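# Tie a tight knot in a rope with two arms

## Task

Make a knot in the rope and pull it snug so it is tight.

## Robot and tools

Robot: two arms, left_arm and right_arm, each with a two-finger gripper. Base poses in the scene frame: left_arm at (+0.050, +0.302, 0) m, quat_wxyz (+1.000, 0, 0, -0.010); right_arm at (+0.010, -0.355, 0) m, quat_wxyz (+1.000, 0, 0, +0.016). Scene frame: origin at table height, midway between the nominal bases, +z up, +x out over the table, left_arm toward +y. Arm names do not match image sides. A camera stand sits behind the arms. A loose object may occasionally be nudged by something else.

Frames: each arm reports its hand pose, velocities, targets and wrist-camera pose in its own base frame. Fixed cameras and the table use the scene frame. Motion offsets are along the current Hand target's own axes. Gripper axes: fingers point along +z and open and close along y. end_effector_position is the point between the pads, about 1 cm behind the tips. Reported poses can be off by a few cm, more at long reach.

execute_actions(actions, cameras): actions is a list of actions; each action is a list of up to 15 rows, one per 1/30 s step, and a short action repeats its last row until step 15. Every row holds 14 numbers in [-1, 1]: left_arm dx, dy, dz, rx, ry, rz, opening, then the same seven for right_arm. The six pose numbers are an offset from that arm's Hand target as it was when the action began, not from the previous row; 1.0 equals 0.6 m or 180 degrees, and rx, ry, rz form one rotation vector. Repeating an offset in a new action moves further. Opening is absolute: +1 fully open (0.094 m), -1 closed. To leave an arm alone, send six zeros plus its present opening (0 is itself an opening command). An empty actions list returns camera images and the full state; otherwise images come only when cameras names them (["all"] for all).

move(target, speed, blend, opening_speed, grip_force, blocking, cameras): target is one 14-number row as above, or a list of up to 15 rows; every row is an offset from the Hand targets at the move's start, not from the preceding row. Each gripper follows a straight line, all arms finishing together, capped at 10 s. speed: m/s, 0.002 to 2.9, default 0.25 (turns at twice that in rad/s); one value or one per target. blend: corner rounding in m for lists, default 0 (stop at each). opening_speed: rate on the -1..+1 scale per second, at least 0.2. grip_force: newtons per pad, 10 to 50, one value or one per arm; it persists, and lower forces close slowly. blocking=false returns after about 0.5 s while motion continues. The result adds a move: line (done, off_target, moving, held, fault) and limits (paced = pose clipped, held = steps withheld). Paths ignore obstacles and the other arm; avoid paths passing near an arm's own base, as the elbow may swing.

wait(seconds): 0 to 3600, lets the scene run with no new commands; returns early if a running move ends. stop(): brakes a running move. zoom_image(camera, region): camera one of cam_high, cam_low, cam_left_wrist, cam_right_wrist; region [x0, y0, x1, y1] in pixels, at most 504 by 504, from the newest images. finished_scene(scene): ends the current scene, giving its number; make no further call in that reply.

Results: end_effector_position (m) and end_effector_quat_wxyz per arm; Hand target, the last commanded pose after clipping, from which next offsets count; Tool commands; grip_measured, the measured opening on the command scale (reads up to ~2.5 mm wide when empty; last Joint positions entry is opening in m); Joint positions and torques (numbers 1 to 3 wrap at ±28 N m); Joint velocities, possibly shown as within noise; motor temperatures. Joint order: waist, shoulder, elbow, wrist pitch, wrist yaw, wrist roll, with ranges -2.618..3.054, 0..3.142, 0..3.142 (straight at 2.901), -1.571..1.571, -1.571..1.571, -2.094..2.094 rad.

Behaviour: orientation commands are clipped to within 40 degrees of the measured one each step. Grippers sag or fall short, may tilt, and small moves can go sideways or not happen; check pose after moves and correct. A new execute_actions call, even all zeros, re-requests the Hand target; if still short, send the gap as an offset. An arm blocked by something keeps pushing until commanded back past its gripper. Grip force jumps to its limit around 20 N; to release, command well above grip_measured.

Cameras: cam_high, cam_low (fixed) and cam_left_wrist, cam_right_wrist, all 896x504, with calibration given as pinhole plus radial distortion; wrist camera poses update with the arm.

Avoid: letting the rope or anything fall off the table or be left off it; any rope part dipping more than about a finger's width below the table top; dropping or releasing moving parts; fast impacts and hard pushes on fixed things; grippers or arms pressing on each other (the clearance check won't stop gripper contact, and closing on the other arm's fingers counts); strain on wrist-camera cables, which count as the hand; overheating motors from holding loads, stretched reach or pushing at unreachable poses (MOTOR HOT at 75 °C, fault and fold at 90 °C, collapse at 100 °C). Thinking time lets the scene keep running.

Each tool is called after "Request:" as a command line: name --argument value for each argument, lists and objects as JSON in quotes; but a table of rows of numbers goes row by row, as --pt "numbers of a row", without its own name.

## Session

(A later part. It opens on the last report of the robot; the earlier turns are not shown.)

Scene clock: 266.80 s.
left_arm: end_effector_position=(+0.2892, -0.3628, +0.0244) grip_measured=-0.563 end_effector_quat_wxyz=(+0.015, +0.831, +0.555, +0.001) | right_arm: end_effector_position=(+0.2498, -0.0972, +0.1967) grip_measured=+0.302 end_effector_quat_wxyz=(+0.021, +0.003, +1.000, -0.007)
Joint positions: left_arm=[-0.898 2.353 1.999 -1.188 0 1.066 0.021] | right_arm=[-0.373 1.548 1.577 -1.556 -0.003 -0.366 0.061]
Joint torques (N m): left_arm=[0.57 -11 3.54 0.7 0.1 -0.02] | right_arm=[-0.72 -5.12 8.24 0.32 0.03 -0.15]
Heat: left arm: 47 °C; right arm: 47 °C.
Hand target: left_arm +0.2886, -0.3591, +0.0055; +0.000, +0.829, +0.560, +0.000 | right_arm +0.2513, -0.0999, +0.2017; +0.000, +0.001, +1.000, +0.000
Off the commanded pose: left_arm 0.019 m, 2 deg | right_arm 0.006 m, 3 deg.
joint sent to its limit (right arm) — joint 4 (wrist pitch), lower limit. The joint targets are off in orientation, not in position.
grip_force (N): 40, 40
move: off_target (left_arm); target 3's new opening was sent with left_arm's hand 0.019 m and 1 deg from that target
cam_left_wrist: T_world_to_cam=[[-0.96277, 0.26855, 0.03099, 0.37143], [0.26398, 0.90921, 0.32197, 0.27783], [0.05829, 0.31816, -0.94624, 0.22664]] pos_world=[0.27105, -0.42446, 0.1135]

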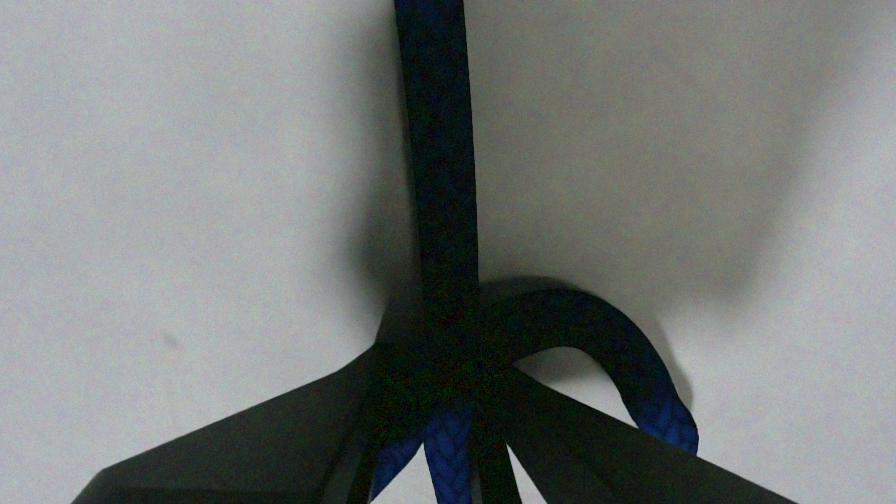

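Request:
move --pt "0 0 0 0 0 0 -0.3 0 0 0 0 0 0 0.3" --pt "0 0 -0.19 0 0 0 -0.3 0 0 0 0 0 0 0.3" --pt "0.11 -0.036 -0.19 0 0 0 -0.3 0 0 0 0 0 0 0.3" --speed 0.2 --blend '[0,0.01,0]' --cameras '["cam_left_wrist"]'

Scene clock: 275.10 s.
left_arm: end_effector_position=(+0.2942, -0.2917, +0.1128) grip_measured=-0.303 end_effector_quat_wxyz=(-0.010, +0.825, +0.565, -0.002) | right_arm: end_effector_position=(+0.2498, -0.0972, +0.1967) grip_measured=+0.302 end_effector_quat_wxyz=(+0.021, +0.003, +1.000, -0.007)
Joint positions: left_arm=[-0.781 2.169 2.044 -1.466 0 1.16 0.033] | right_arm=[-0.373 1.548 1.577 -1.556 -0.003 -0.366 0.061]
Joint torques (N m): left_arm=[0.4 -14.89 3.75 0.39 0.1 0.16] | right_arm=[-0.92 -5.09 8.21 0.36 -0.01 -0.12]
Heat: left arm: 49 °C; right arm: 47 °C.
Hand target: left_arm +0.2934, -0.2899, +0.1195; +0.000, +0.829, +0.560, -0.001 | right_arm +0.2513, -0.0999, +0.2017; +0.000, +0.001, +1.000, +0.000
Off the commanded pose: left_arm 0.007 m, 1 deg | right_arm 0.006 m, 3 deg.
joint sent to its limit (right arm) — joint 4 (wrist pitch), lower limit. The joint targets are off in orientation, not in position.
grip_force (N): 40, 40
move: done
cam_left_wrist: T_world_to_cam=[[-0.96695, 0.24464, 0.07178, 0.3441], [0.25417, 0.9028, 0.34691, 0.18161], [0.02006, 0.35369, -0.93515, 0.30771]] pos_world=[0.2804, -0.35697, 0.20006]

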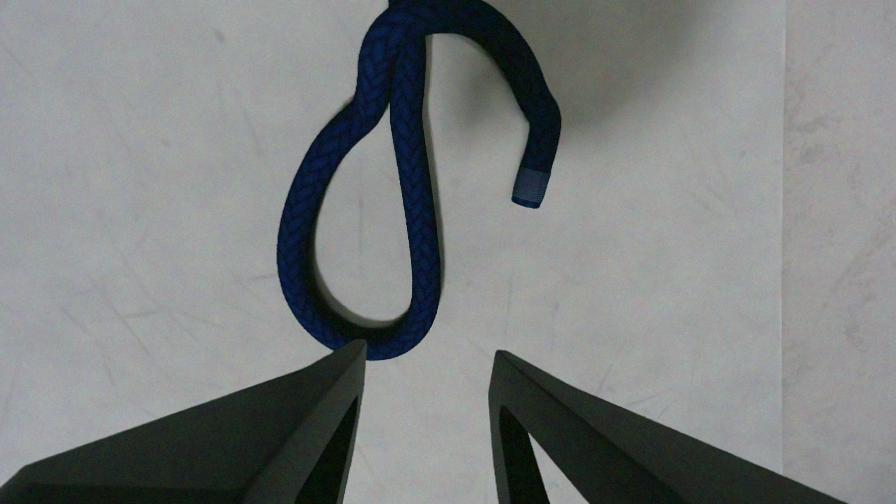

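Request:
move --pt "0 0 0.19 0 0 0 -0.3 0 0 0 0 0 0 0.3" --pt "0 0 0.19 0 0 0 -1 0 0 0 0 0 0 0.3" --pt "0 0 0.13 0 0 0 -1 0 0 0 0 0 0 0.3" --pt "-0.071 -0.122 0.13 0 0 0 -1 0 0 0 0 0 0 0.3" --speed 0.15 --blend '[0,0,0.01,0]' --cameras '["cam_left_wrist","cam_high"]'

Scene clock: 295.37 s.
left_arm: end_effector_position=(+0.2128, -0.3012, +0.0366) grip_measured=-0.777 end_effector_quat_wxyz=(-0.009, +0.829, +0.559, +0.003) | right_arm: end_effector_position=(+0.2498, -0.0972, +0.1967) grip_measured=+0.302 end_effector_quat_wxyz=(+0.021, +0.003, +1.000, -0.007)
Joint positions: left_arm=[-0.958 2.003 1.488 -1.074 -0.006 0.997 0.01] | right_arm=[-0.373 1.548 1.577 -1.556 -0.003 -0.366 0.061]
Joint torques (N m): left_arm=[-0.14 -13.03 3.62 0.48 0.16 -0.02] | right_arm=[-0.85 -5.07 8.42 0.34 0.05 -0.12]
Heat: left arm: 52 °C; right arm: 47 °C.
Hand target: left_arm +0.2095, -0.3019, +0.0415; +0.000, +0.829, +0.560, +0.000 | right_arm +0.2513, -0.0999, +0.2017; +0.000, +0.001, +1.000, +0.000
Off the commanded pose: left_arm 0.006 m, 1 deg | right_arm 0.006 m, 3 deg.
joint sent to its limit (right arm) — joint 4 (wrist pitch), lower limit. The joint targets are off in orientation, not in position.
grip_force (N): 40, 40
move: done; target 2's new opening was sent with left_arm's hand 0.017 m and 1 deg from that target
cam_left_wrist: T_world_to_cam=[[-0.96373, 0.25882, 0.06517, 0.27698], [0.26485, 0.89722, 0.35335, 0.23302], [0.03298, 0.35779, -0.93322, 0.23988]] pos_world=[0.19731, -0.36658, 0.12347]
Images, in order (width x height): cam_high 896x504, cam_left_wrist 896x504.

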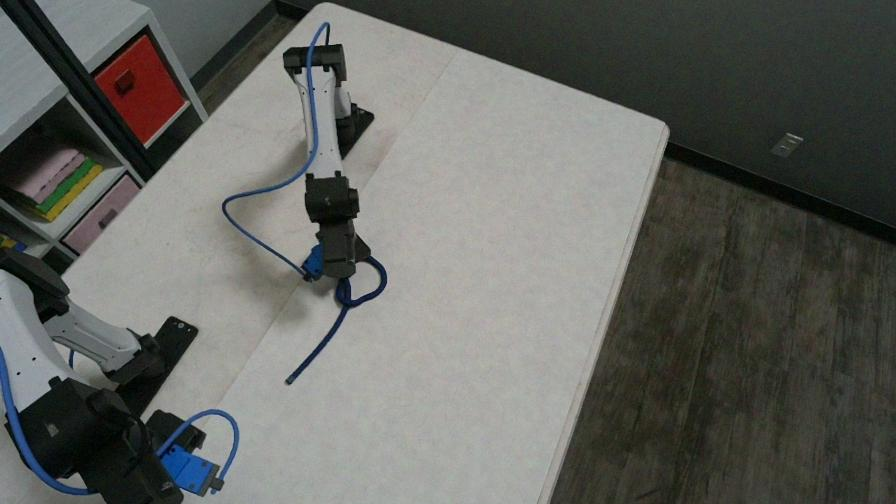

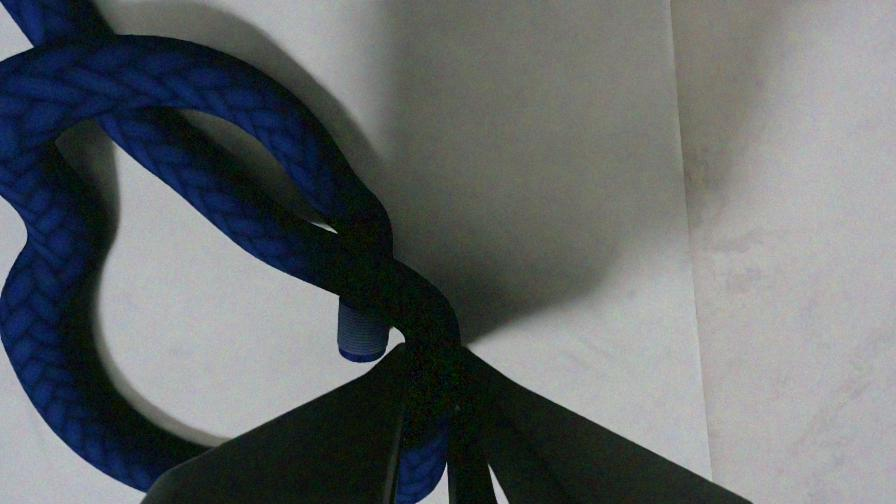

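Request:
move --pt "-0.025 -0.008 0.01 0 0 0 -1 0 0 0 0 0 0 0.3" --pt "-0.025 -0.008 0.052 0 0 0 -1 0 0 0 0 0 0 0.3" --pt "-0.025 -0.008 0.052 0 0 0 -0.45 0 0 0 0 0 0 0.3" --pt "-0.025 -0.008 -0.15 0 0 0 -0.45 0 0 0 0 0 0 0.3" --speed 0.15 --blend '[0.01,0,0,0]' --cameras '["cam_left_wrist","cam_high"]'

Scene clock: 305.80 s.
left_arm: end_effector_position=(+0.1994, -0.3098, +0.1242) grip_measured=-0.453 end_effector_quat_wxyz=(-0.009, +0.830, +0.558, +0.003) | right_arm: end_effector_position=(+0.2498, -0.0972, +0.1967) grip_measured=+0.302 end_effector_quat_wxyz=(+0.021, +0.003, +1.000, -0.007)
Joint positions: left_arm=[-1.001 1.963 1.782 -1.407 -0.006 0.956 0.026] | right_arm=[-0.373 1.548 1.577 -1.556 -0.003 -0.366 0.061]
Joint torques (N m): left_arm=[0.03 -10.58 7.46 0.26 0.16 -0.02] | right_arm=[-0.75 -5.18 8.21 0.31 0.04 -0.07]
Motor temperatures (°C): left_arm=[23 55 36 26 22 22 26] | right_arm=[24 30 48 28 23 24 23]
Heat: left arm: 55 °C; right arm: 48 °C.
Hand target: left_arm +0.1996, -0.3141, +0.1316; +0.000, +0.829, +0.560, +0.000 | right_arm +0.2513, -0.0999, +0.2017; +0.000, +0.001, +1.000, +0.000
Off the commanded pose: left_arm 0.008 m, 1 deg | right_arm 0.006 m, 3 deg.
joint sent to its limit (right arm) — joint 4 (wrist pitch), lower limit. The joint targets are off in orientation, not in position.
grip_force (N): 40, 40
move: done; blend cut to 0.0084 m at target 1; target 3's new opening was sent with left_arm's hand 0.013 m and 1 deg from that target
cam_left_wrist: T_world_to_cam=[[-0.96344, 0.26027, 0.06364, 0.26121], [0.26567, 0.89711, 0.35301, 0.21327], [0.03479, 0.35701, -0.93345, 0.32458]] pos_world=[0.18371, -0.37519, 0.21107]
Images, in order (width x height): cam_high 896x504, cam_left_wrist 896x504.

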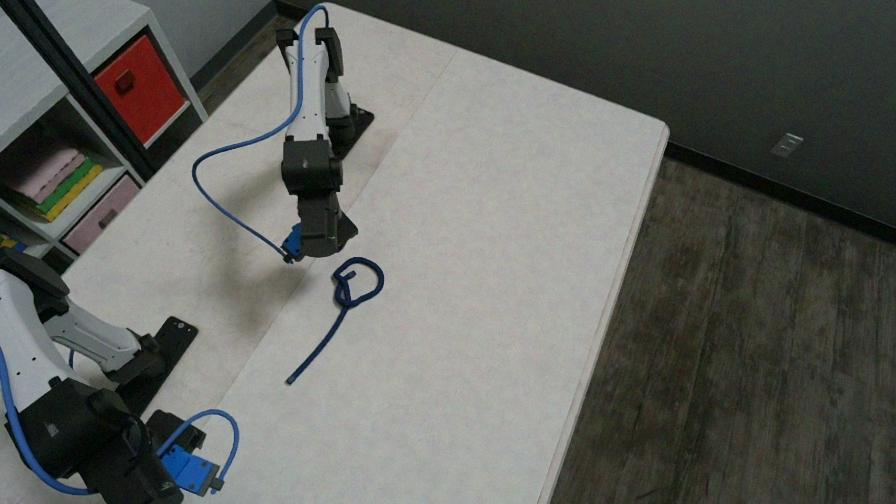

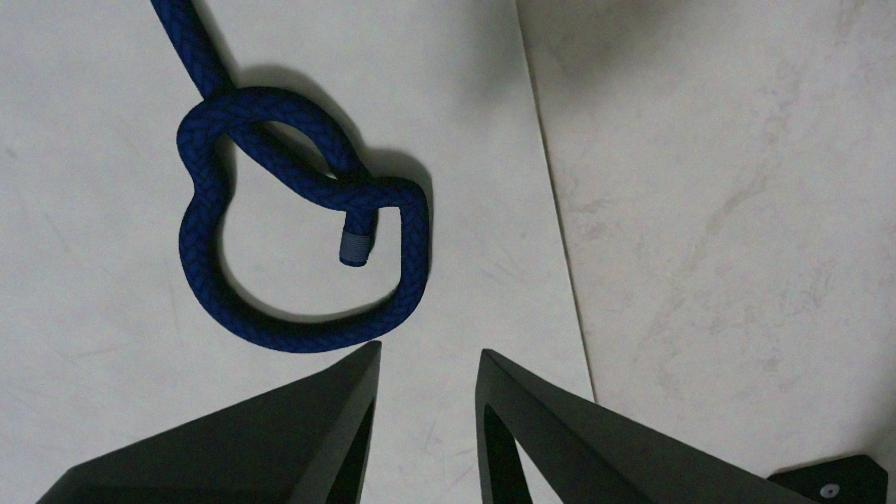

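Request:
move --pt "0.017 0.056 0.1 0 0 0 -0.6 0 0 0 0 0 0 0.3" --pt "0.017 0.056 0.213 0 0 0 -0.6 0 0 0 0 0 0 0.3" --pt "0.017 0.056 0.213 0 0 0 -1 0 0 0 0 0 0 0.3" --speed 0.15 --blend '[0.01,0,0]' --cameras '["cam_left_wrist"]'

Scene clock: 320.47 s.
left_arm: end_effector_position=(+0.2323, -0.3151, +0.0208) grip_measured=-0.798 end_effector_quat_wxyz=(+0.000, +0.826, +0.564, +0.003) | right_arm: end_effector_position=(+0.2498, -0.0972, +0.1967) grip_measured=+0.302 end_effector_quat_wxyz=(+0.021, +0.003, +1.000, -0.007)
Joint positions: left_arm=[-0.938 2.088 1.549 -1.033 -0.006 1.005 0.01] | right_arm=[-0.373 1.548 1.577 -1.556 -0.003 -0.366 0.061]
Joint torques (N m): left_arm=[0.57 -8.66 3.08 0.98 0.16 0.17] | right_arm=[-0.83 -5.34 8.49 0.27 0.06 -0.18]
Motor temperatures (°C): left_arm=[23 55 38 26 22 22 26] | right_arm=[24 30 48 28 23 24 23]
Heat: left arm: 55 °C; right arm: 48 °C.
Hand target: left_arm +0.2344, -0.3172, +0.0038; +0.000, +0.829, +0.560, +0.000 | right_arm +0.2513, -0.0999, +0.2017; +0.000, +0.001, +1.000, +0.000
Off the commanded pose: left_arm 0.017 m, 1 deg | right_arm 0.006 m, 3 deg.
joint sent to its limit (right arm) — joint 4 (wrist pitch), lower limit. The joint targets are off in orientation, not in position.
grip_force (N): 40, 40
move: off_target (left_arm); target 3's new opening was sent with left_arm's hand 0.018 m and 1 deg from that target
cam_left_wrist: T_world_to_cam=[[-0.96744, 0.2478, 0.05145, 0.29804], [0.25017, 0.90549, 0.3428, 0.25228], [0.03836, 0.34451, -0.938, 0.22409]] pos_world=[0.21663, -0.37949, 0.10838]

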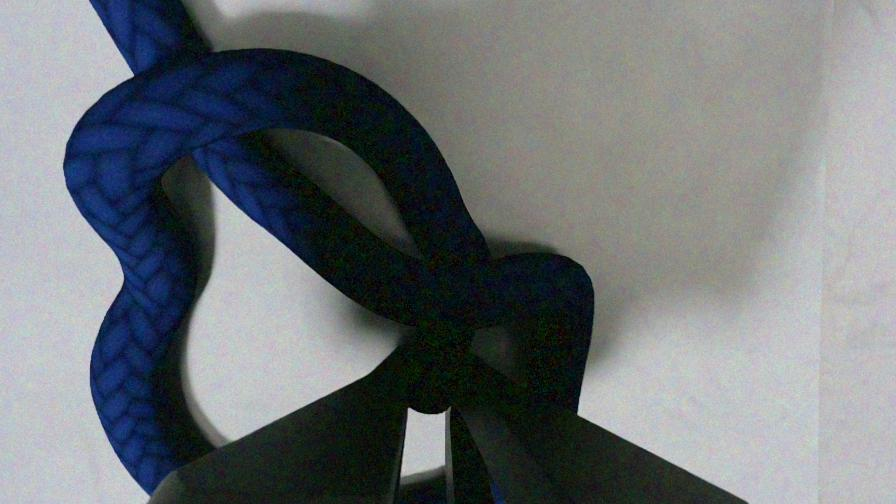

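Request:
move --target '[0,0,0,0,0,0,-1,-0.042,0.327,0.18,0,0,-0.5,0]' --speed 0.2 --cameras '["cam_right_wrist","cam_high"]'

Scene clock: 336.47 s.
left_arm: end_effector_position=(+0.2323, -0.3152, +0.0208) grip_measured=-0.800 end_effector_quat_wxyz=(+0.000, +0.826, +0.564, +0.003) | right_arm: end_effector_position=(+0.2788, +0.0953, +0.1007) grip_measured=+0.002 end_effector_quat_wxyz=(-0.008, +0.700, -0.714, +0.003)
Joint positions: left_arm=[-0.938 2.088 1.549 -1.033 -0.006 1.005 0.009] | right_arm=[0.329 1.645 1.294 -1.202 -0.001 -1.221 0.047]
Joint torques (N m): left_arm=[0.57 -8.66 3.08 0.99 0.16 0.17] | right_arm=[0.21 -6.13 5.09 0.48 0.02 -0.13]
Heat: left arm: 53 °C; right arm: 47 °C.
Hand target: left_arm +0.2344, -0.3173, +0.0038; +0.000, +0.829, +0.560, +0.000 | right_arm +0.2767, +0.0962, +0.0938; +0.000, +0.707, -0.708, +0.000
Off the commanded pose: left_arm 0.017 m, 1 deg | right_arm 0.007 m, 1 deg.
grip_force (N): 40, 40
move: done
cam_right_wrist: T_world_to_cam=[[0.9916, 0.10333, 0.07775, -0.30073], [0.07069, -0.93661, 0.34316, 0.06575], [0.10828, -0.33479, -0.93605, 0.20269]] pos_world=[0.27161, 0.16051, 0.19055]
Images, in order (width x height): cam_high 896x504, cam_right_wrist 896x504.

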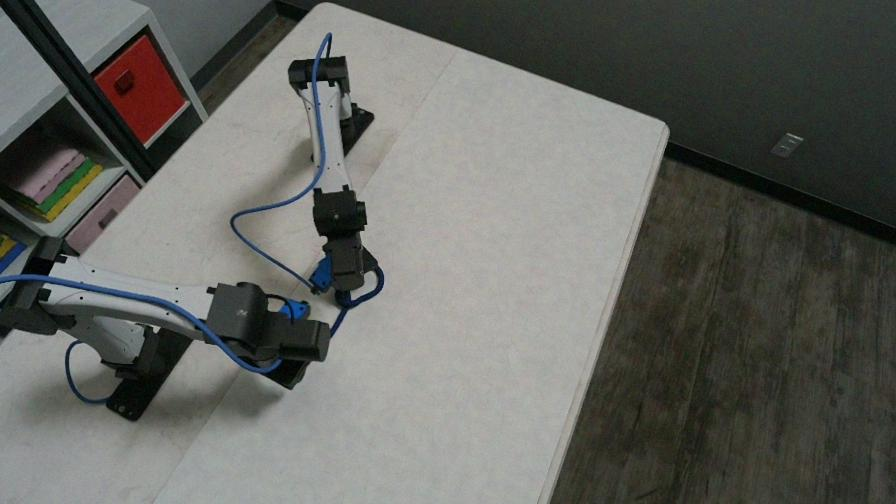

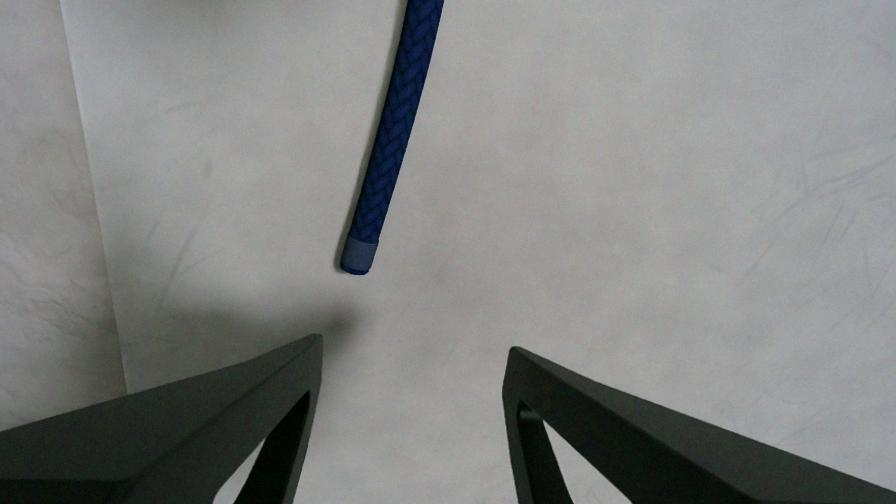

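Request:
move --pt "0 0 0 0 0 0 -1 -0.036 0.027 0.14 0 0 0.06 0" --pt "0 0 0 0 0 0 -1 -0.036 0.027 0.14 0 0 0.06 -1" --speed 0.2 --cameras '["cam_right_wrist"]'

Scene clock: 349.93 s.
left_arm: end_effector_position=(+0.2323, -0.3152, +0.0208) grip_measured=-0.800 end_effector_quat_wxyz=(+0.000, +0.826, +0.564, +0.003) | right_arm: end_effector_position=(+0.2650, +0.1182, +0.0168) grip_measured=-0.782 end_effector_quat_wxyz=(+0.009, -0.638, +0.770, -0.002)
Joint positions: left_arm=[-0.938 2.088 1.549 -1.033 -0.006 1.005 0.009] | right_arm=[0.419 1.717 1.026 -0.861 -0.001 -0.964 0.01]
Joint torques (N m): left_arm=[0.58 -8.66 3.08 0.99 0.16 0.17] | right_arm=[0.1 -6.16 4.9 0.53 0 0.13]
Heat: left arm: 52 °C; right arm: 44 °C.
Hand target: left_arm +0.2344, -0.3173, +0.0038; +0.000, +0.829, +0.560, +0.000 | right_arm +0.2605, +0.1178, +0.0098; +0.000, -0.637, +0.771, +0.000
Off the commanded pose: left_arm 0.017 m, 1 deg | right_arm 0.008 m, 1 deg.
grip_force (N): 40, 40
move: done
cam_right_wrist: T_world_to_cam=[[0.99499, -0.06339, 0.0773, -0.26403], [-0.08601, -0.93697, 0.33867, 0.15857], [0.05096, -0.34362, -0.93772, 0.14966]] pos_world=[0.26872, 0.18326, 0.10705]

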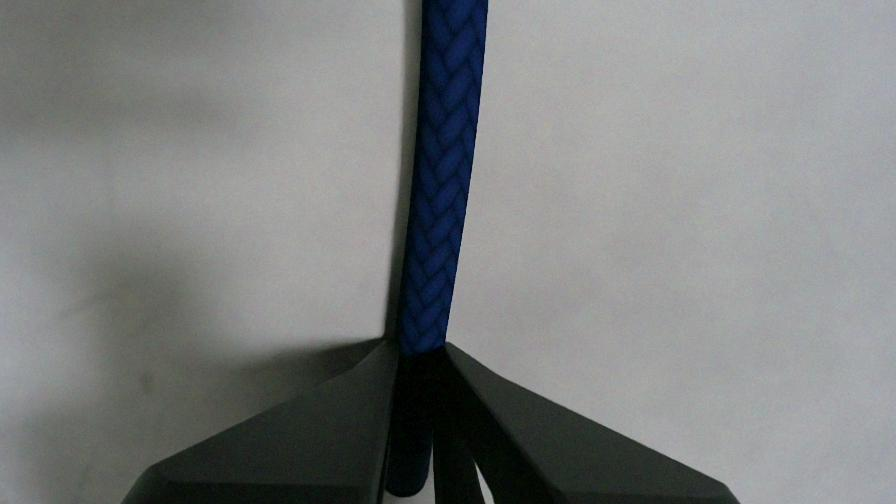

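Request:
move --pt "0 0 -0.075 0 0 0 -1 0 0 0 0 0 0 -1" --pt "0.136 -0.019 -0.09 0 0 0 -1 0 0 0 0 0 0 -1" --speed 0.08 --blend '[0.01,0]' --grip_force 50 --cameras '["cam_left_wrist","cam_high"]'

Scene clock: 359.50 s.
left_arm: end_effector_position=(+0.2555, -0.2392, +0.0539) grip_measured=-0.814 end_effector_quat_wxyz=(-0.008, +0.826, +0.564, +0.001) | right_arm: end_effector_position=(+0.2650, +0.1182, +0.0168) grip_measured=-0.799 end_effector_quat_wxyz=(+0.009, -0.638, +0.770, -0.002)
Joint positions: left_arm=[-0.755 1.914 1.432 -1.104 -0.006 1.188 0.009] | right_arm=[0.419 1.717 1.026 -0.861 -0.001 -0.964 0.009]
Joint torques (N m): left_arm=[0.64 -12.08 3.67 0.45 0.16 0.15] | right_arm=[0.16 -6.5 4.62 0.5 0.03 0.12]
Motor temperatures (°C): left_arm=[23 52 34 26 22 22 27] | right_arm=[24 30 43 28 23 24 24]
Heat: left arm: 52 °C; right arm: 43 °C.
Hand target: left_arm +0.2544, -0.2373, +0.0577; +0.000, +0.829, +0.560, +0.000 | right_arm +0.2605, +0.1178, +0.0098; +0.000, -0.637, +0.771, +0.000
Off the commanded pose: left_arm 0.004 m, 1 deg | right_arm 0.008 m, 1 deg.
move: done
cam_left_wrist: T_world_to_cam=[[-0.9667, 0.24757, 0.06479, 0.29905], [0.25436, 0.9018, 0.34938, 0.16413], [0.02807, 0.35422, -0.93474, 0.23299]] pos_world=[0.24081, -0.30458, 0.14107]
Images, in order (width x height): cam_high 896x504, cam_left_wrist 896x504.

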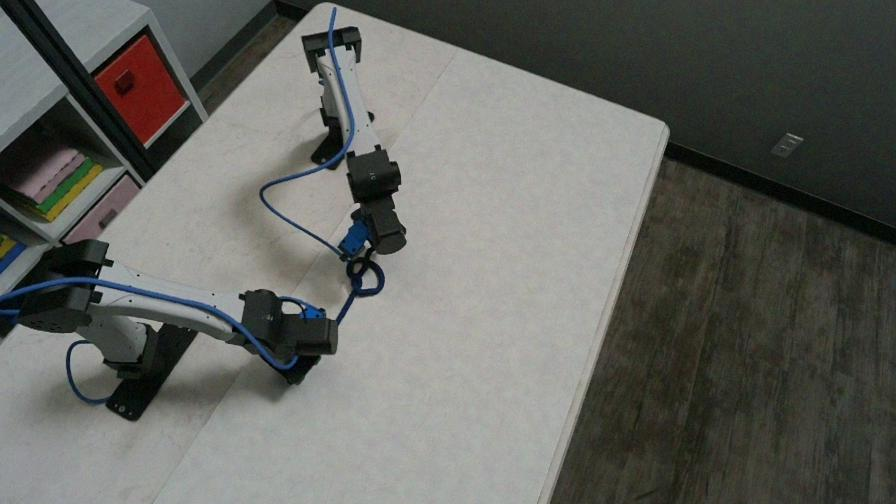

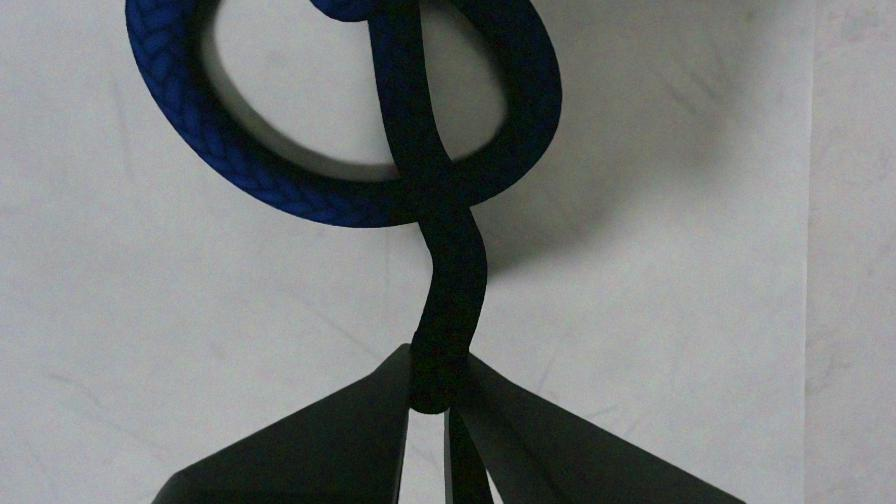

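Request:
move --target '[0.114,-0.028,0.017,0,0,0,-1,0,0,0,0,0,0,-1]' --speed 0.05 --cameras '["cam_left_wrist","cam_high","cam_right_wrist"]'

Scene clock: 368.87 s.
left_arm: end_effector_position=(+0.2660, -0.1694, +0.0452) grip_measured=-0.814 end_effector_quat_wxyz=(-0.007, +0.826, +0.564, +0.000) | right_arm: end_effector_position=(+0.2650, +0.1182, +0.0168) grip_measured=-0.799 end_effector_quat_wxyz=(+0.009, -0.638, +0.770, -0.002)
Joint positions: left_arm=[-0.57 1.794 1.24 -1.03 -0.006 1.374 0.009] | right_arm=[0.419 1.717 1.026 -0.861 -0.001 -0.964 0.009]
Joint torques (N m): left_arm=[0.66 -10.52 3.58 0.44 0.17 0.18] | right_arm=[0.13 -6.54 4.53 0.49 0.01 0.09]
Heat: left arm: 54 °C; right arm: 42 °C.
Hand target: left_arm +0.2643, -0.1676, +0.0475; +0.000, +0.829, +0.560, +0.000 | right_arm +0.2605, +0.1178, +0.0098; +0.000, -0.637, +0.771, +0.000
Off the commanded pose: left_arm 0.003 m, 1 deg | right_arm 0.008 m, 1 deg.
move: done
cam_left_wrist: T_world_to_cam=[[-0.96659, 0.24812, 0.06429, 0.29257], [0.25478, 0.90275, 0.34661, 0.1017], [0.02797, 0.35141, -0.9358, 0.19943]] pos_world=[0.25131, -0.23448, 0.13256]
cam_right_wrist: T_world_to_cam=[[0.99496, -0.06336, 0.07771, -0.26407], [-0.08611, -0.937, 0.33854, 0.15862], [0.05136, -0.34353, -0.93774, 0.14954]] pos_world=[0.26872, 0.18326, 0.10705]
Images, in order (width x height): cam_high 896x504, cam_left_wrist 896x504, cam_right_wrist 896x504.

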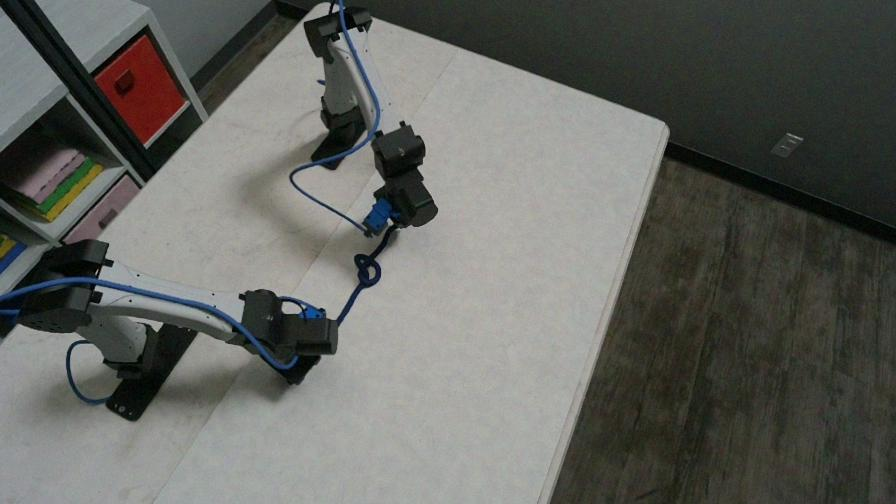

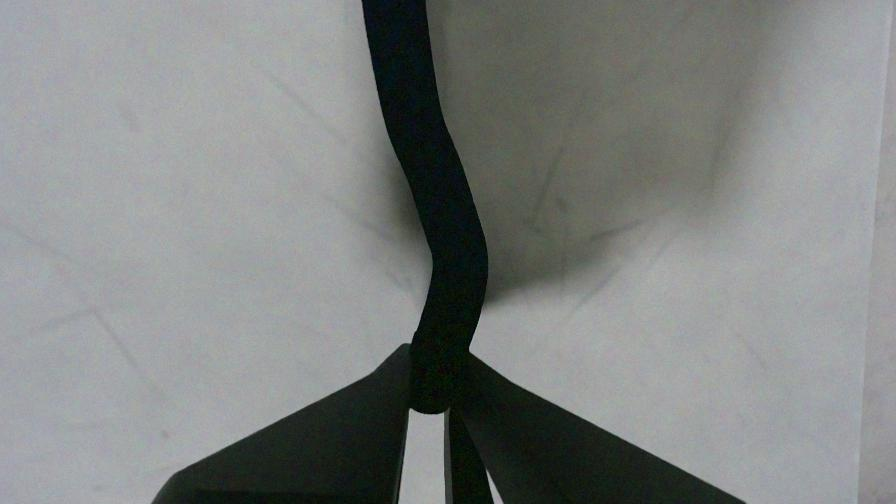

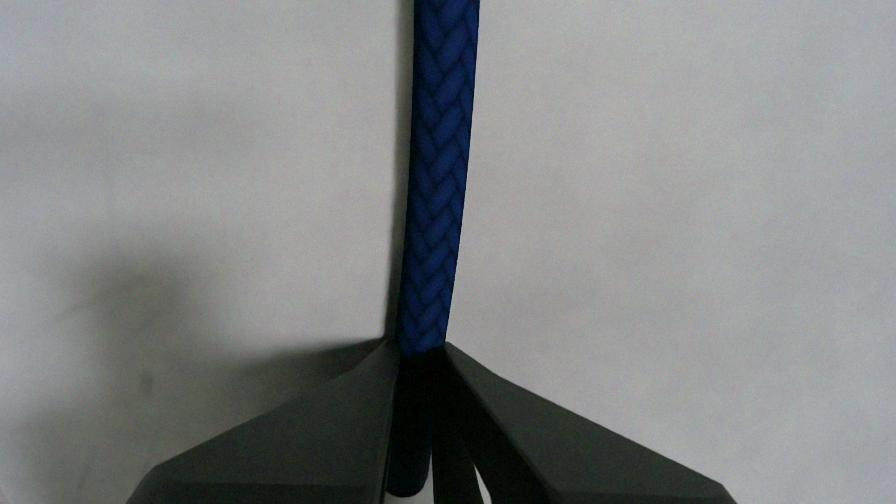

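Request:
move --pt "0 0 0.06 0 0 0 -1 0 0 0 0 0 0 -1" --pt "0 0 0.06 0 0 0 -0.4 0 0 0 0 0 0 -1" --pt "-0.0325 -0.005 0.068 0 0 0 -0.4 0 0 0 0 0 0 -1" --pt "-0.0325 -0.005 0.068 0 0 0 -1 0 0 0 0 0 0 -1" --speed 0.08 --cameras '["cam_left_wrist"]'

Scene clock: 377.97 s.
left_arm: end_effector_position=(+0.2634, -0.1854, +0.0209) grip_measured=-0.817 end_effector_quat_wxyz=(+0.016, +0.828, +0.560, +0.013) | right_arm: end_effector_position=(+0.2650, +0.1182, +0.0168) grip_measured=-0.799 end_effector_quat_wxyz=(+0.009, -0.638, +0.770, -0.002)
Joint positions: left_arm=[-0.62 1.806 1.152 -0.878 -0.013 1.333 0.009] | right_arm=[0.419 1.717 1.026 -0.861 -0.001 -0.964 0.009]
Joint torques (N m): left_arm=[-0.31 -6.02 2.89 0.59 0.25 -0.03] | right_arm=[0.01 -6.24 4.56 0.52 0.05 0.11]
Heat: left arm: 52 °C; right arm: 42 °C.
Hand target: left_arm +0.2542, -0.1846, +0.0068; +0.000, +0.829, +0.560, -0.001 | right_arm +0.2605, +0.1178, +0.0098; +0.000, -0.637, +0.771, +0.000
Off the commanded pose: left_arm 0.017 m, 2 deg | right_arm 0.008 m, 1 deg.
move: off_target (left_arm); target 2's new opening was sent with left_arm's hand 0.011 m and 1 deg from that target; target 4's new opening was sent with left_arm's hand 0.017 m and 2 deg from that target
cam_left_wrist: T_world_to_cam=[[-0.96628, 0.25712, 0.0137, 0.29828], [0.24658, 0.9087, 0.33686, 0.12863], [0.07417, 0.32887, -0.94146, 0.16617]] pos_world=[0.24418, -0.24823, 0.10902]

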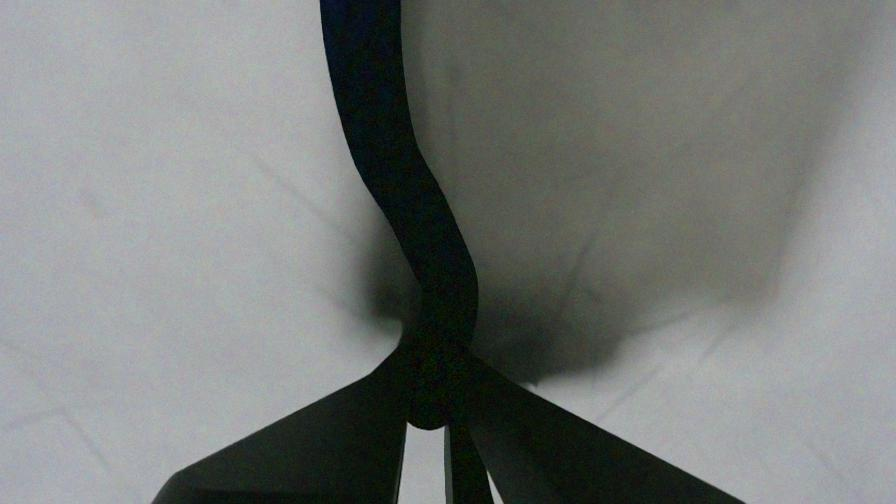

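Request:
move --target '[0.155,-0.038,-0.02,0,0,0,-1,0,0,0,0,0,0,-1]' --speed 0.05 --cameras '["cam_left_wrist","cam_high","cam_right_wrist"]'

Scene clock: 384.83 s.
left_arm: end_effector_position=(+0.2774, -0.1003, +0.0212) grip_measured=-0.817 end_effector_quat_wxyz=(+0.019, +0.827, +0.561, +0.001) | right_arm: end_effector_position=(+0.2655, +0.1186, +0.0168) grip_measured=-0.799 end_effector_quat_wxyz=(+0.010, -0.638, +0.770, -0.002)
Joint positions: left_arm=[-0.334 1.715 1.042 -0.866 0.021 1.615 0.009] | right_arm=[0.42 1.717 1.026 -0.858 -0.001 -0.964 0.009]
Joint torques (N m): left_arm=[1.05 -8.51 2.95 0.19 -0.12 0.17] | right_arm=[0.06 -6.43 4.52 0.49 0.01 0.14]
Heat: left arm: 50 °C; right arm: 41 °C.
Hand target: left_arm +0.2677, -0.0898, +0.0187; +0.000, +0.829, +0.560, -0.001 | right_arm +0.2605, +0.1179, +0.0098; +0.000, -0.637, +0.771, +0.000
Off the commanded pose: left_arm 0.014 m, 2 deg | right_arm 0.009 m, 1 deg.
move: off_target (left_arm)
cam_left_wrist: T_world_to_cam=[[-0.96662, 0.25507, 0.02421, 0.28949], [0.24946, 0.91535, 0.31609, 0.04802], [0.05847, 0.31157, -0.94842, 0.14012]] pos_world=[0.25966, -0.16146, 0.1107]
cam_right_wrist: T_world_to_cam=[[0.99484, -0.0627, 0.07972, -0.26456], [-0.08612, -0.93738, 0.3375, 0.15916], [0.05356, -0.34263, -0.93794, 0.14902]] pos_world=[0.26892, 0.18366, 0.10715]
Images, in order (width x height): cam_high 896x504, cam_left_wrist 896x504, cam_right_wrist 896x504.

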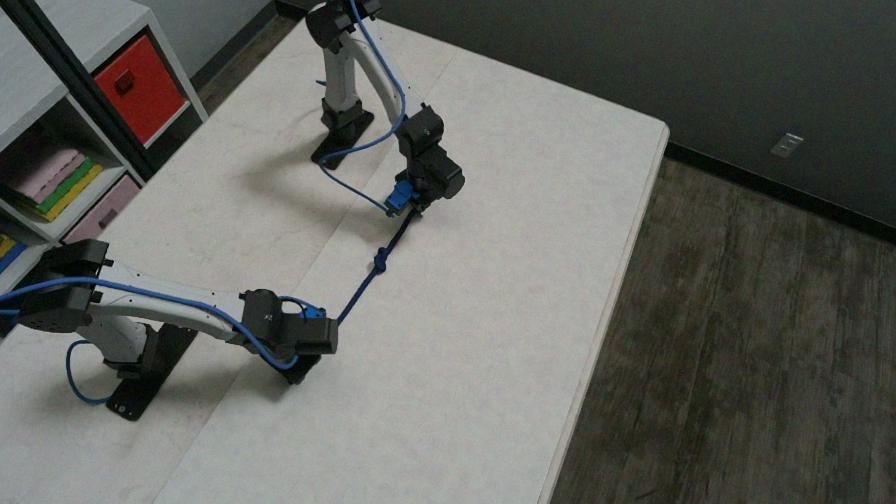

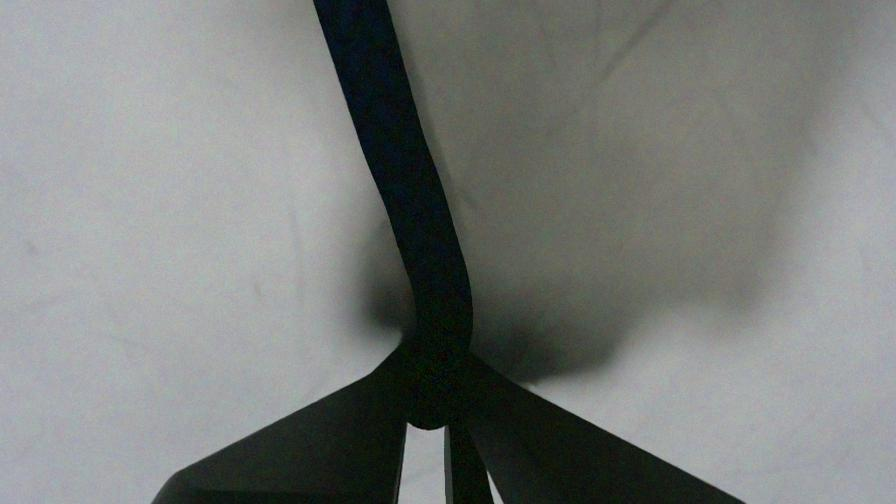

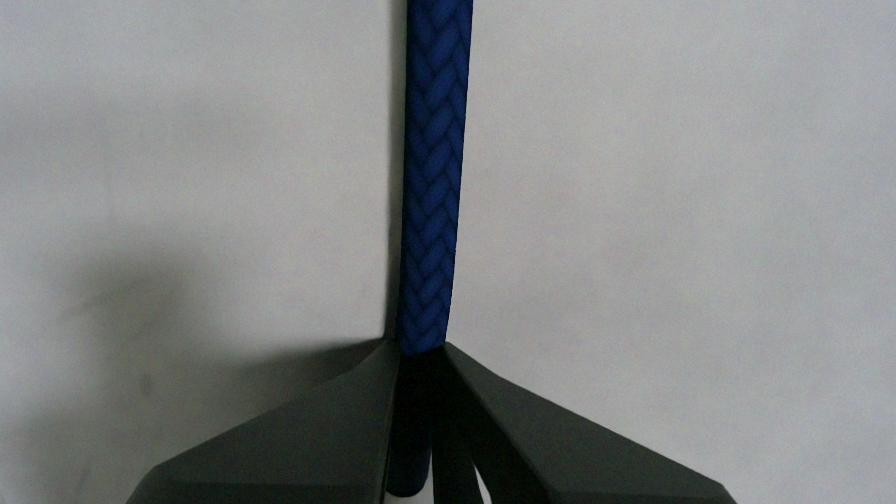

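Request:
move --target '[0.05,-0.009,-0.01,0,0,0,-1,0.049,-0.009,-0.01,0,0,0,-1]' --speed 0.04 --cameras '["cam_left_wrist","cam_high","cam_right_wrist"]'

Request:
zoom_image --camera "cam_high" --region '[330, 190, 450, 330]'

Scene clock: 391.73 s.
left_arm: end_effector_position=(+0.2821, -0.0827, +0.0240) grip_measured=-0.817 end_effector_quat_wxyz=(+0.036, +0.830, +0.556, -0.015) | right_arm: end_effector_position=(+0.2703, +0.1146, +0.0180) grip_measured=-0.799 end_effector_quat_wxyz=(+0.037, -0.643, +0.765, +0.028)
Joint positions: left_arm=[-0.243 1.706 1.042 -0.874 0.071 1.718 0.009] | right_arm=[0.355 1.698 1.006 -0.827 -0.077 -1.041 0.009]
Joint torques (N m): left_arm=[2.18 -9.13 3.58 0 -0.66 0.22] | right_arm=[-2.69 -9.16 3.82 0.07 0.8 -0.1]
Heat: left arm: 49 °C; right arm: 41 °C.
Hand target: left_arm +0.2740, -0.0600, +0.0247; +0.000, +0.829, +0.560, -0.001 | right_arm +0.2603, +0.0880, +0.0158; +0.000, -0.637, +0.771, +0.000
Off the commanded pose: left_arm 0.024 m, 5 deg | right_arm 0.029 m, 5 deg.
move: off_target (left_arm, right_arm)
cam_left_wrist: T_world_to_cam=[[-0.96295, 0.26897, 0.01982, 0.28975], [0.26407, 0.92538, 0.2719, 0.02762], [0.05479, 0.26706, -0.96212, 0.13464]] pos_world=[0.26434, -0.13945, 0.11629]
cam_right_wrist: T_world_to_cam=[[0.99547, -0.05375, 0.07846, -0.27092], [-0.07254, -0.96261, 0.26099, 0.15602], [0.0615, -0.26549, -0.96215, 0.13794]] pos_world=[0.27253, 0.17225, 0.11326]
Images, in order (width x height): cam_high 896x504, cam_left_wrist 896x504, cam_right_wrist 896x504.

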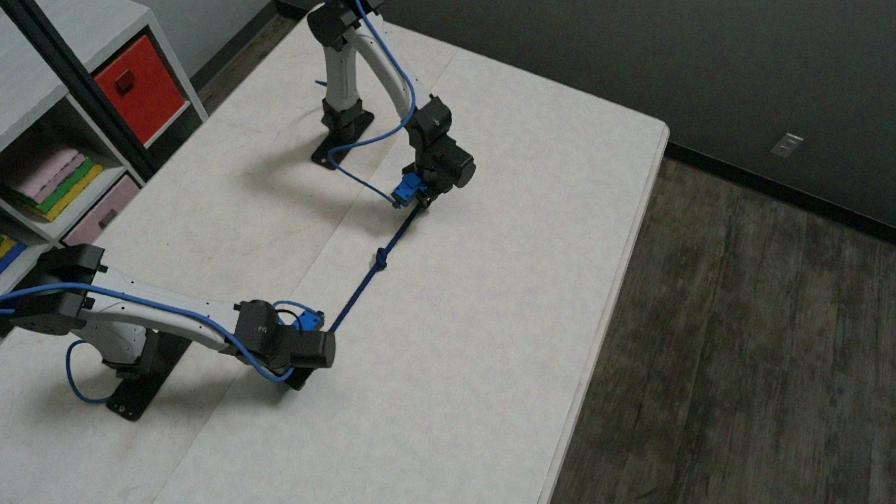

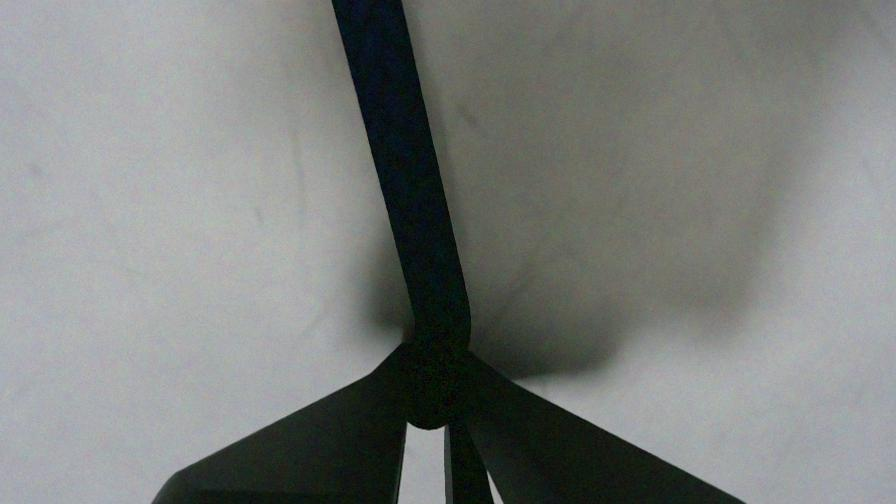

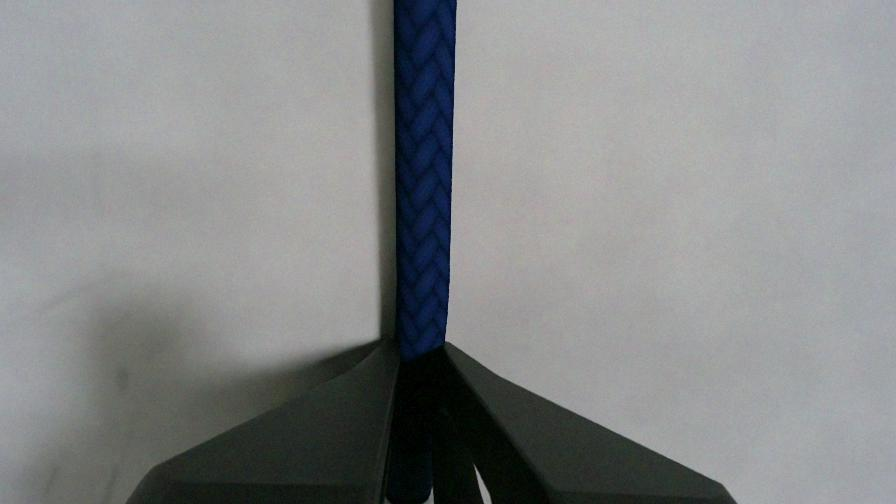

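Scaled by 3.600 from the camera's image (finer frame: 1280x720).

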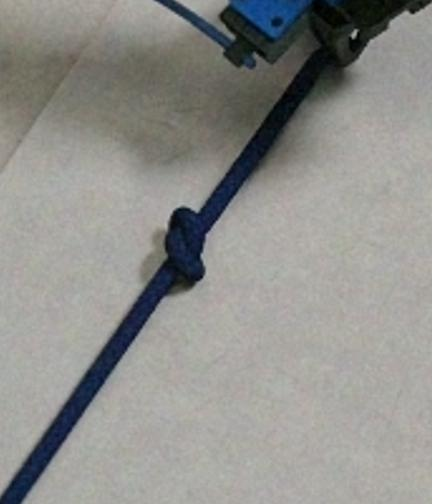

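Request:
move --pt "0.025 -0.005 0 0 0 0 -1 0.025 -0.005 0 0 0 0 -1" --pt "-0.036 0.028 0.02 0 0 0 -1 -0.05 -0.008 0.01 0 0 0 -1" --speed 0.03 --cameras '["cam_high"]'

Request:
zoom_image --camera "cam_high" --region '[330, 190, 450, 330]'

Scene clock: 400.93 s.
left_arm: end_effector_position=(+0.2805, -0.0866, +0.0187) grip_measured=-0.817 end_effector_quat_wxyz=(+0.012, +0.829, +0.559, +0.002) | right_arm: end_effector_position=(+0.2707, +0.1179, +0.0136) grip_measured=-0.799 end_effector_quat_wxyz=(+0.013, -0.639, +0.769, +0.004)
Joint positions: left_arm=[-0.292 1.724 1.042 -0.868 0.013 1.663 0.009] | right_arm=[0.402 1.737 1.035 -0.846 -0.015 -0.984 0.009]
Joint torques (N m): left_arm=[-0.13 -4.67 5.7 0.39 -0.03 0] | right_arm=[0.24 -5.68 6.46 0.31 0.17 0.12]
Heat: left arm: 49 °C; right arm: 40 °C.
Hand target: left_arm +0.2815, -0.0862, +0.0127; +0.000, +0.829, +0.560, +0.000 | right_arm +0.2707, +0.1165, +0.0099; +0.000, -0.637, +0.771, +0.000
Off the commanded pose: left_arm 0.006 m, 1 deg | right_arm 0.004 m, 2 deg.
move: done

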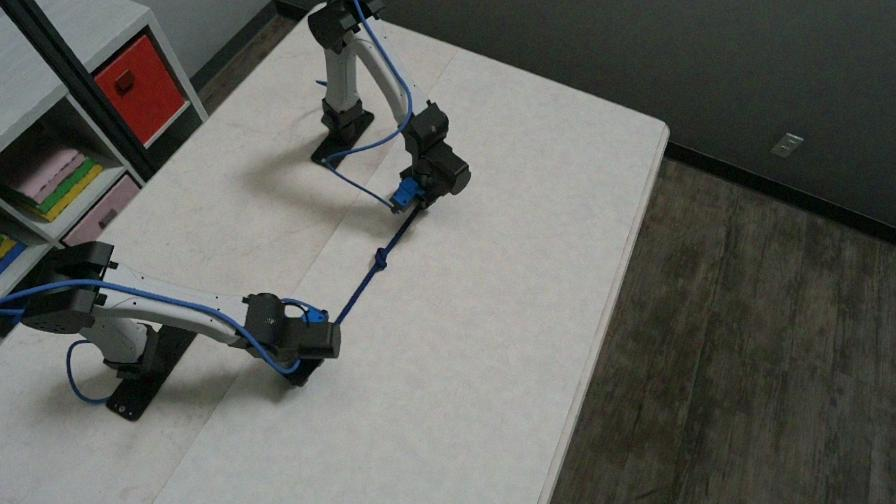

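Scaled by 3.600 from the camera's image (finer frame: 1280x720).

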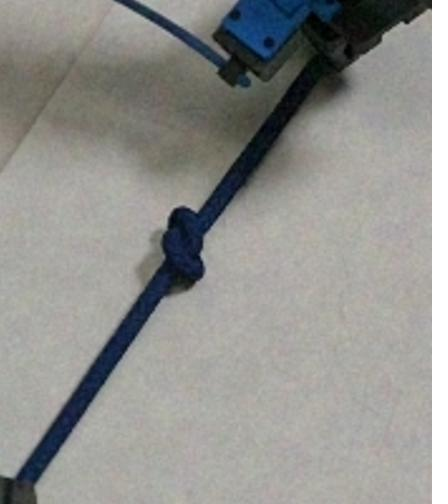

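Tight. Release and lift.

Request:
move --pt "0 0 0.01 0 0 0 -1 0 0 0.003 0 0 0 -1" --pt "0 0 0.01 0 0 0 -0.3 0 0 0.003 0 0 0 -0.3" --pt "0 0 -0.16 0 0 0 -0.3 0 0 -0.16 0 0 0 -0.3" --speed 0.12 --cameras '["cam_high"]'

Request:
zoom_image --camera "cam_high" --region '[300, 180, 460, 360]'

Scene clock: 407.17 s.
left_arm: end_effector_position=(+0.2775, -0.0847, +0.0990) grip_measured=-0.303 end_effector_quat_wxyz=(-0.007, +0.829, +0.559, -0.011) | right_arm: end_effector_position=(+0.2654, +0.1143, +0.0954) grip_measured=-0.302 end_effector_quat_wxyz=(-0.013, -0.638, +0.770, +0.008)
Joint positions: left_arm=[-0.292 1.668 1.312 -1.239 0.007 1.662 0.033] | right_arm=[0.402 1.67 1.299 -1.229 -0.008 -0.982 0.033]
Joint torques (N m): left_arm=[-0.12 -8.47 7.36 0.14 0.03 -0.01] | right_arm=[-0.1 -8.87 8.13 0.25 0.1 0.06]
Heat: left arm: 48 °C; right arm: 40 °C.
Hand target: left_arm +0.2816, -0.0862, +0.1087; +0.000, +0.829, +0.560, -0.001 | right_arm +0.2707, +0.1166, +0.1058; +0.000, -0.637, +0.771, +0.000
Off the commanded pose: left_arm 0.011 m, 1 deg | right_arm 0.012 m, 2 deg.
move: off_target (left_arm, right_arm); target 2's new opening was sent with left_arm's hand 0.011 m and 1 deg from that target

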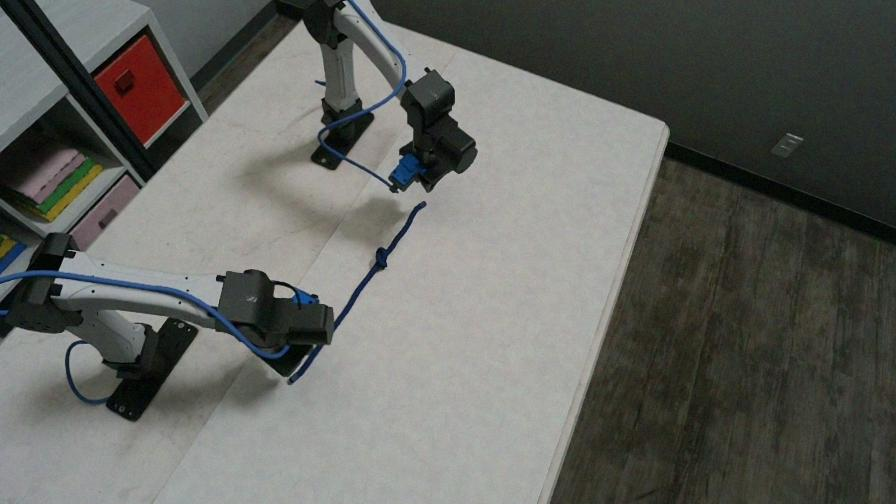

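Scaled by 2.800 from the camera's image (finer frame: 1280x720).

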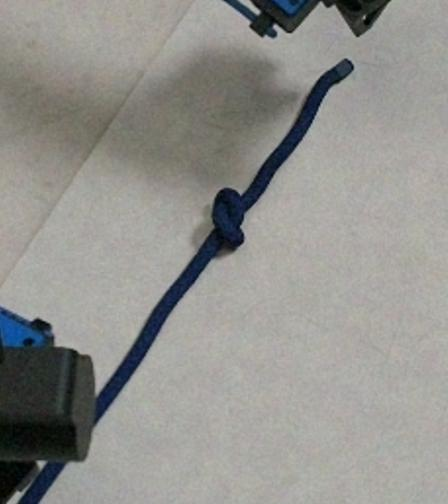

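Request:
finished_scene --scene 2

The scene is finished: the task was done.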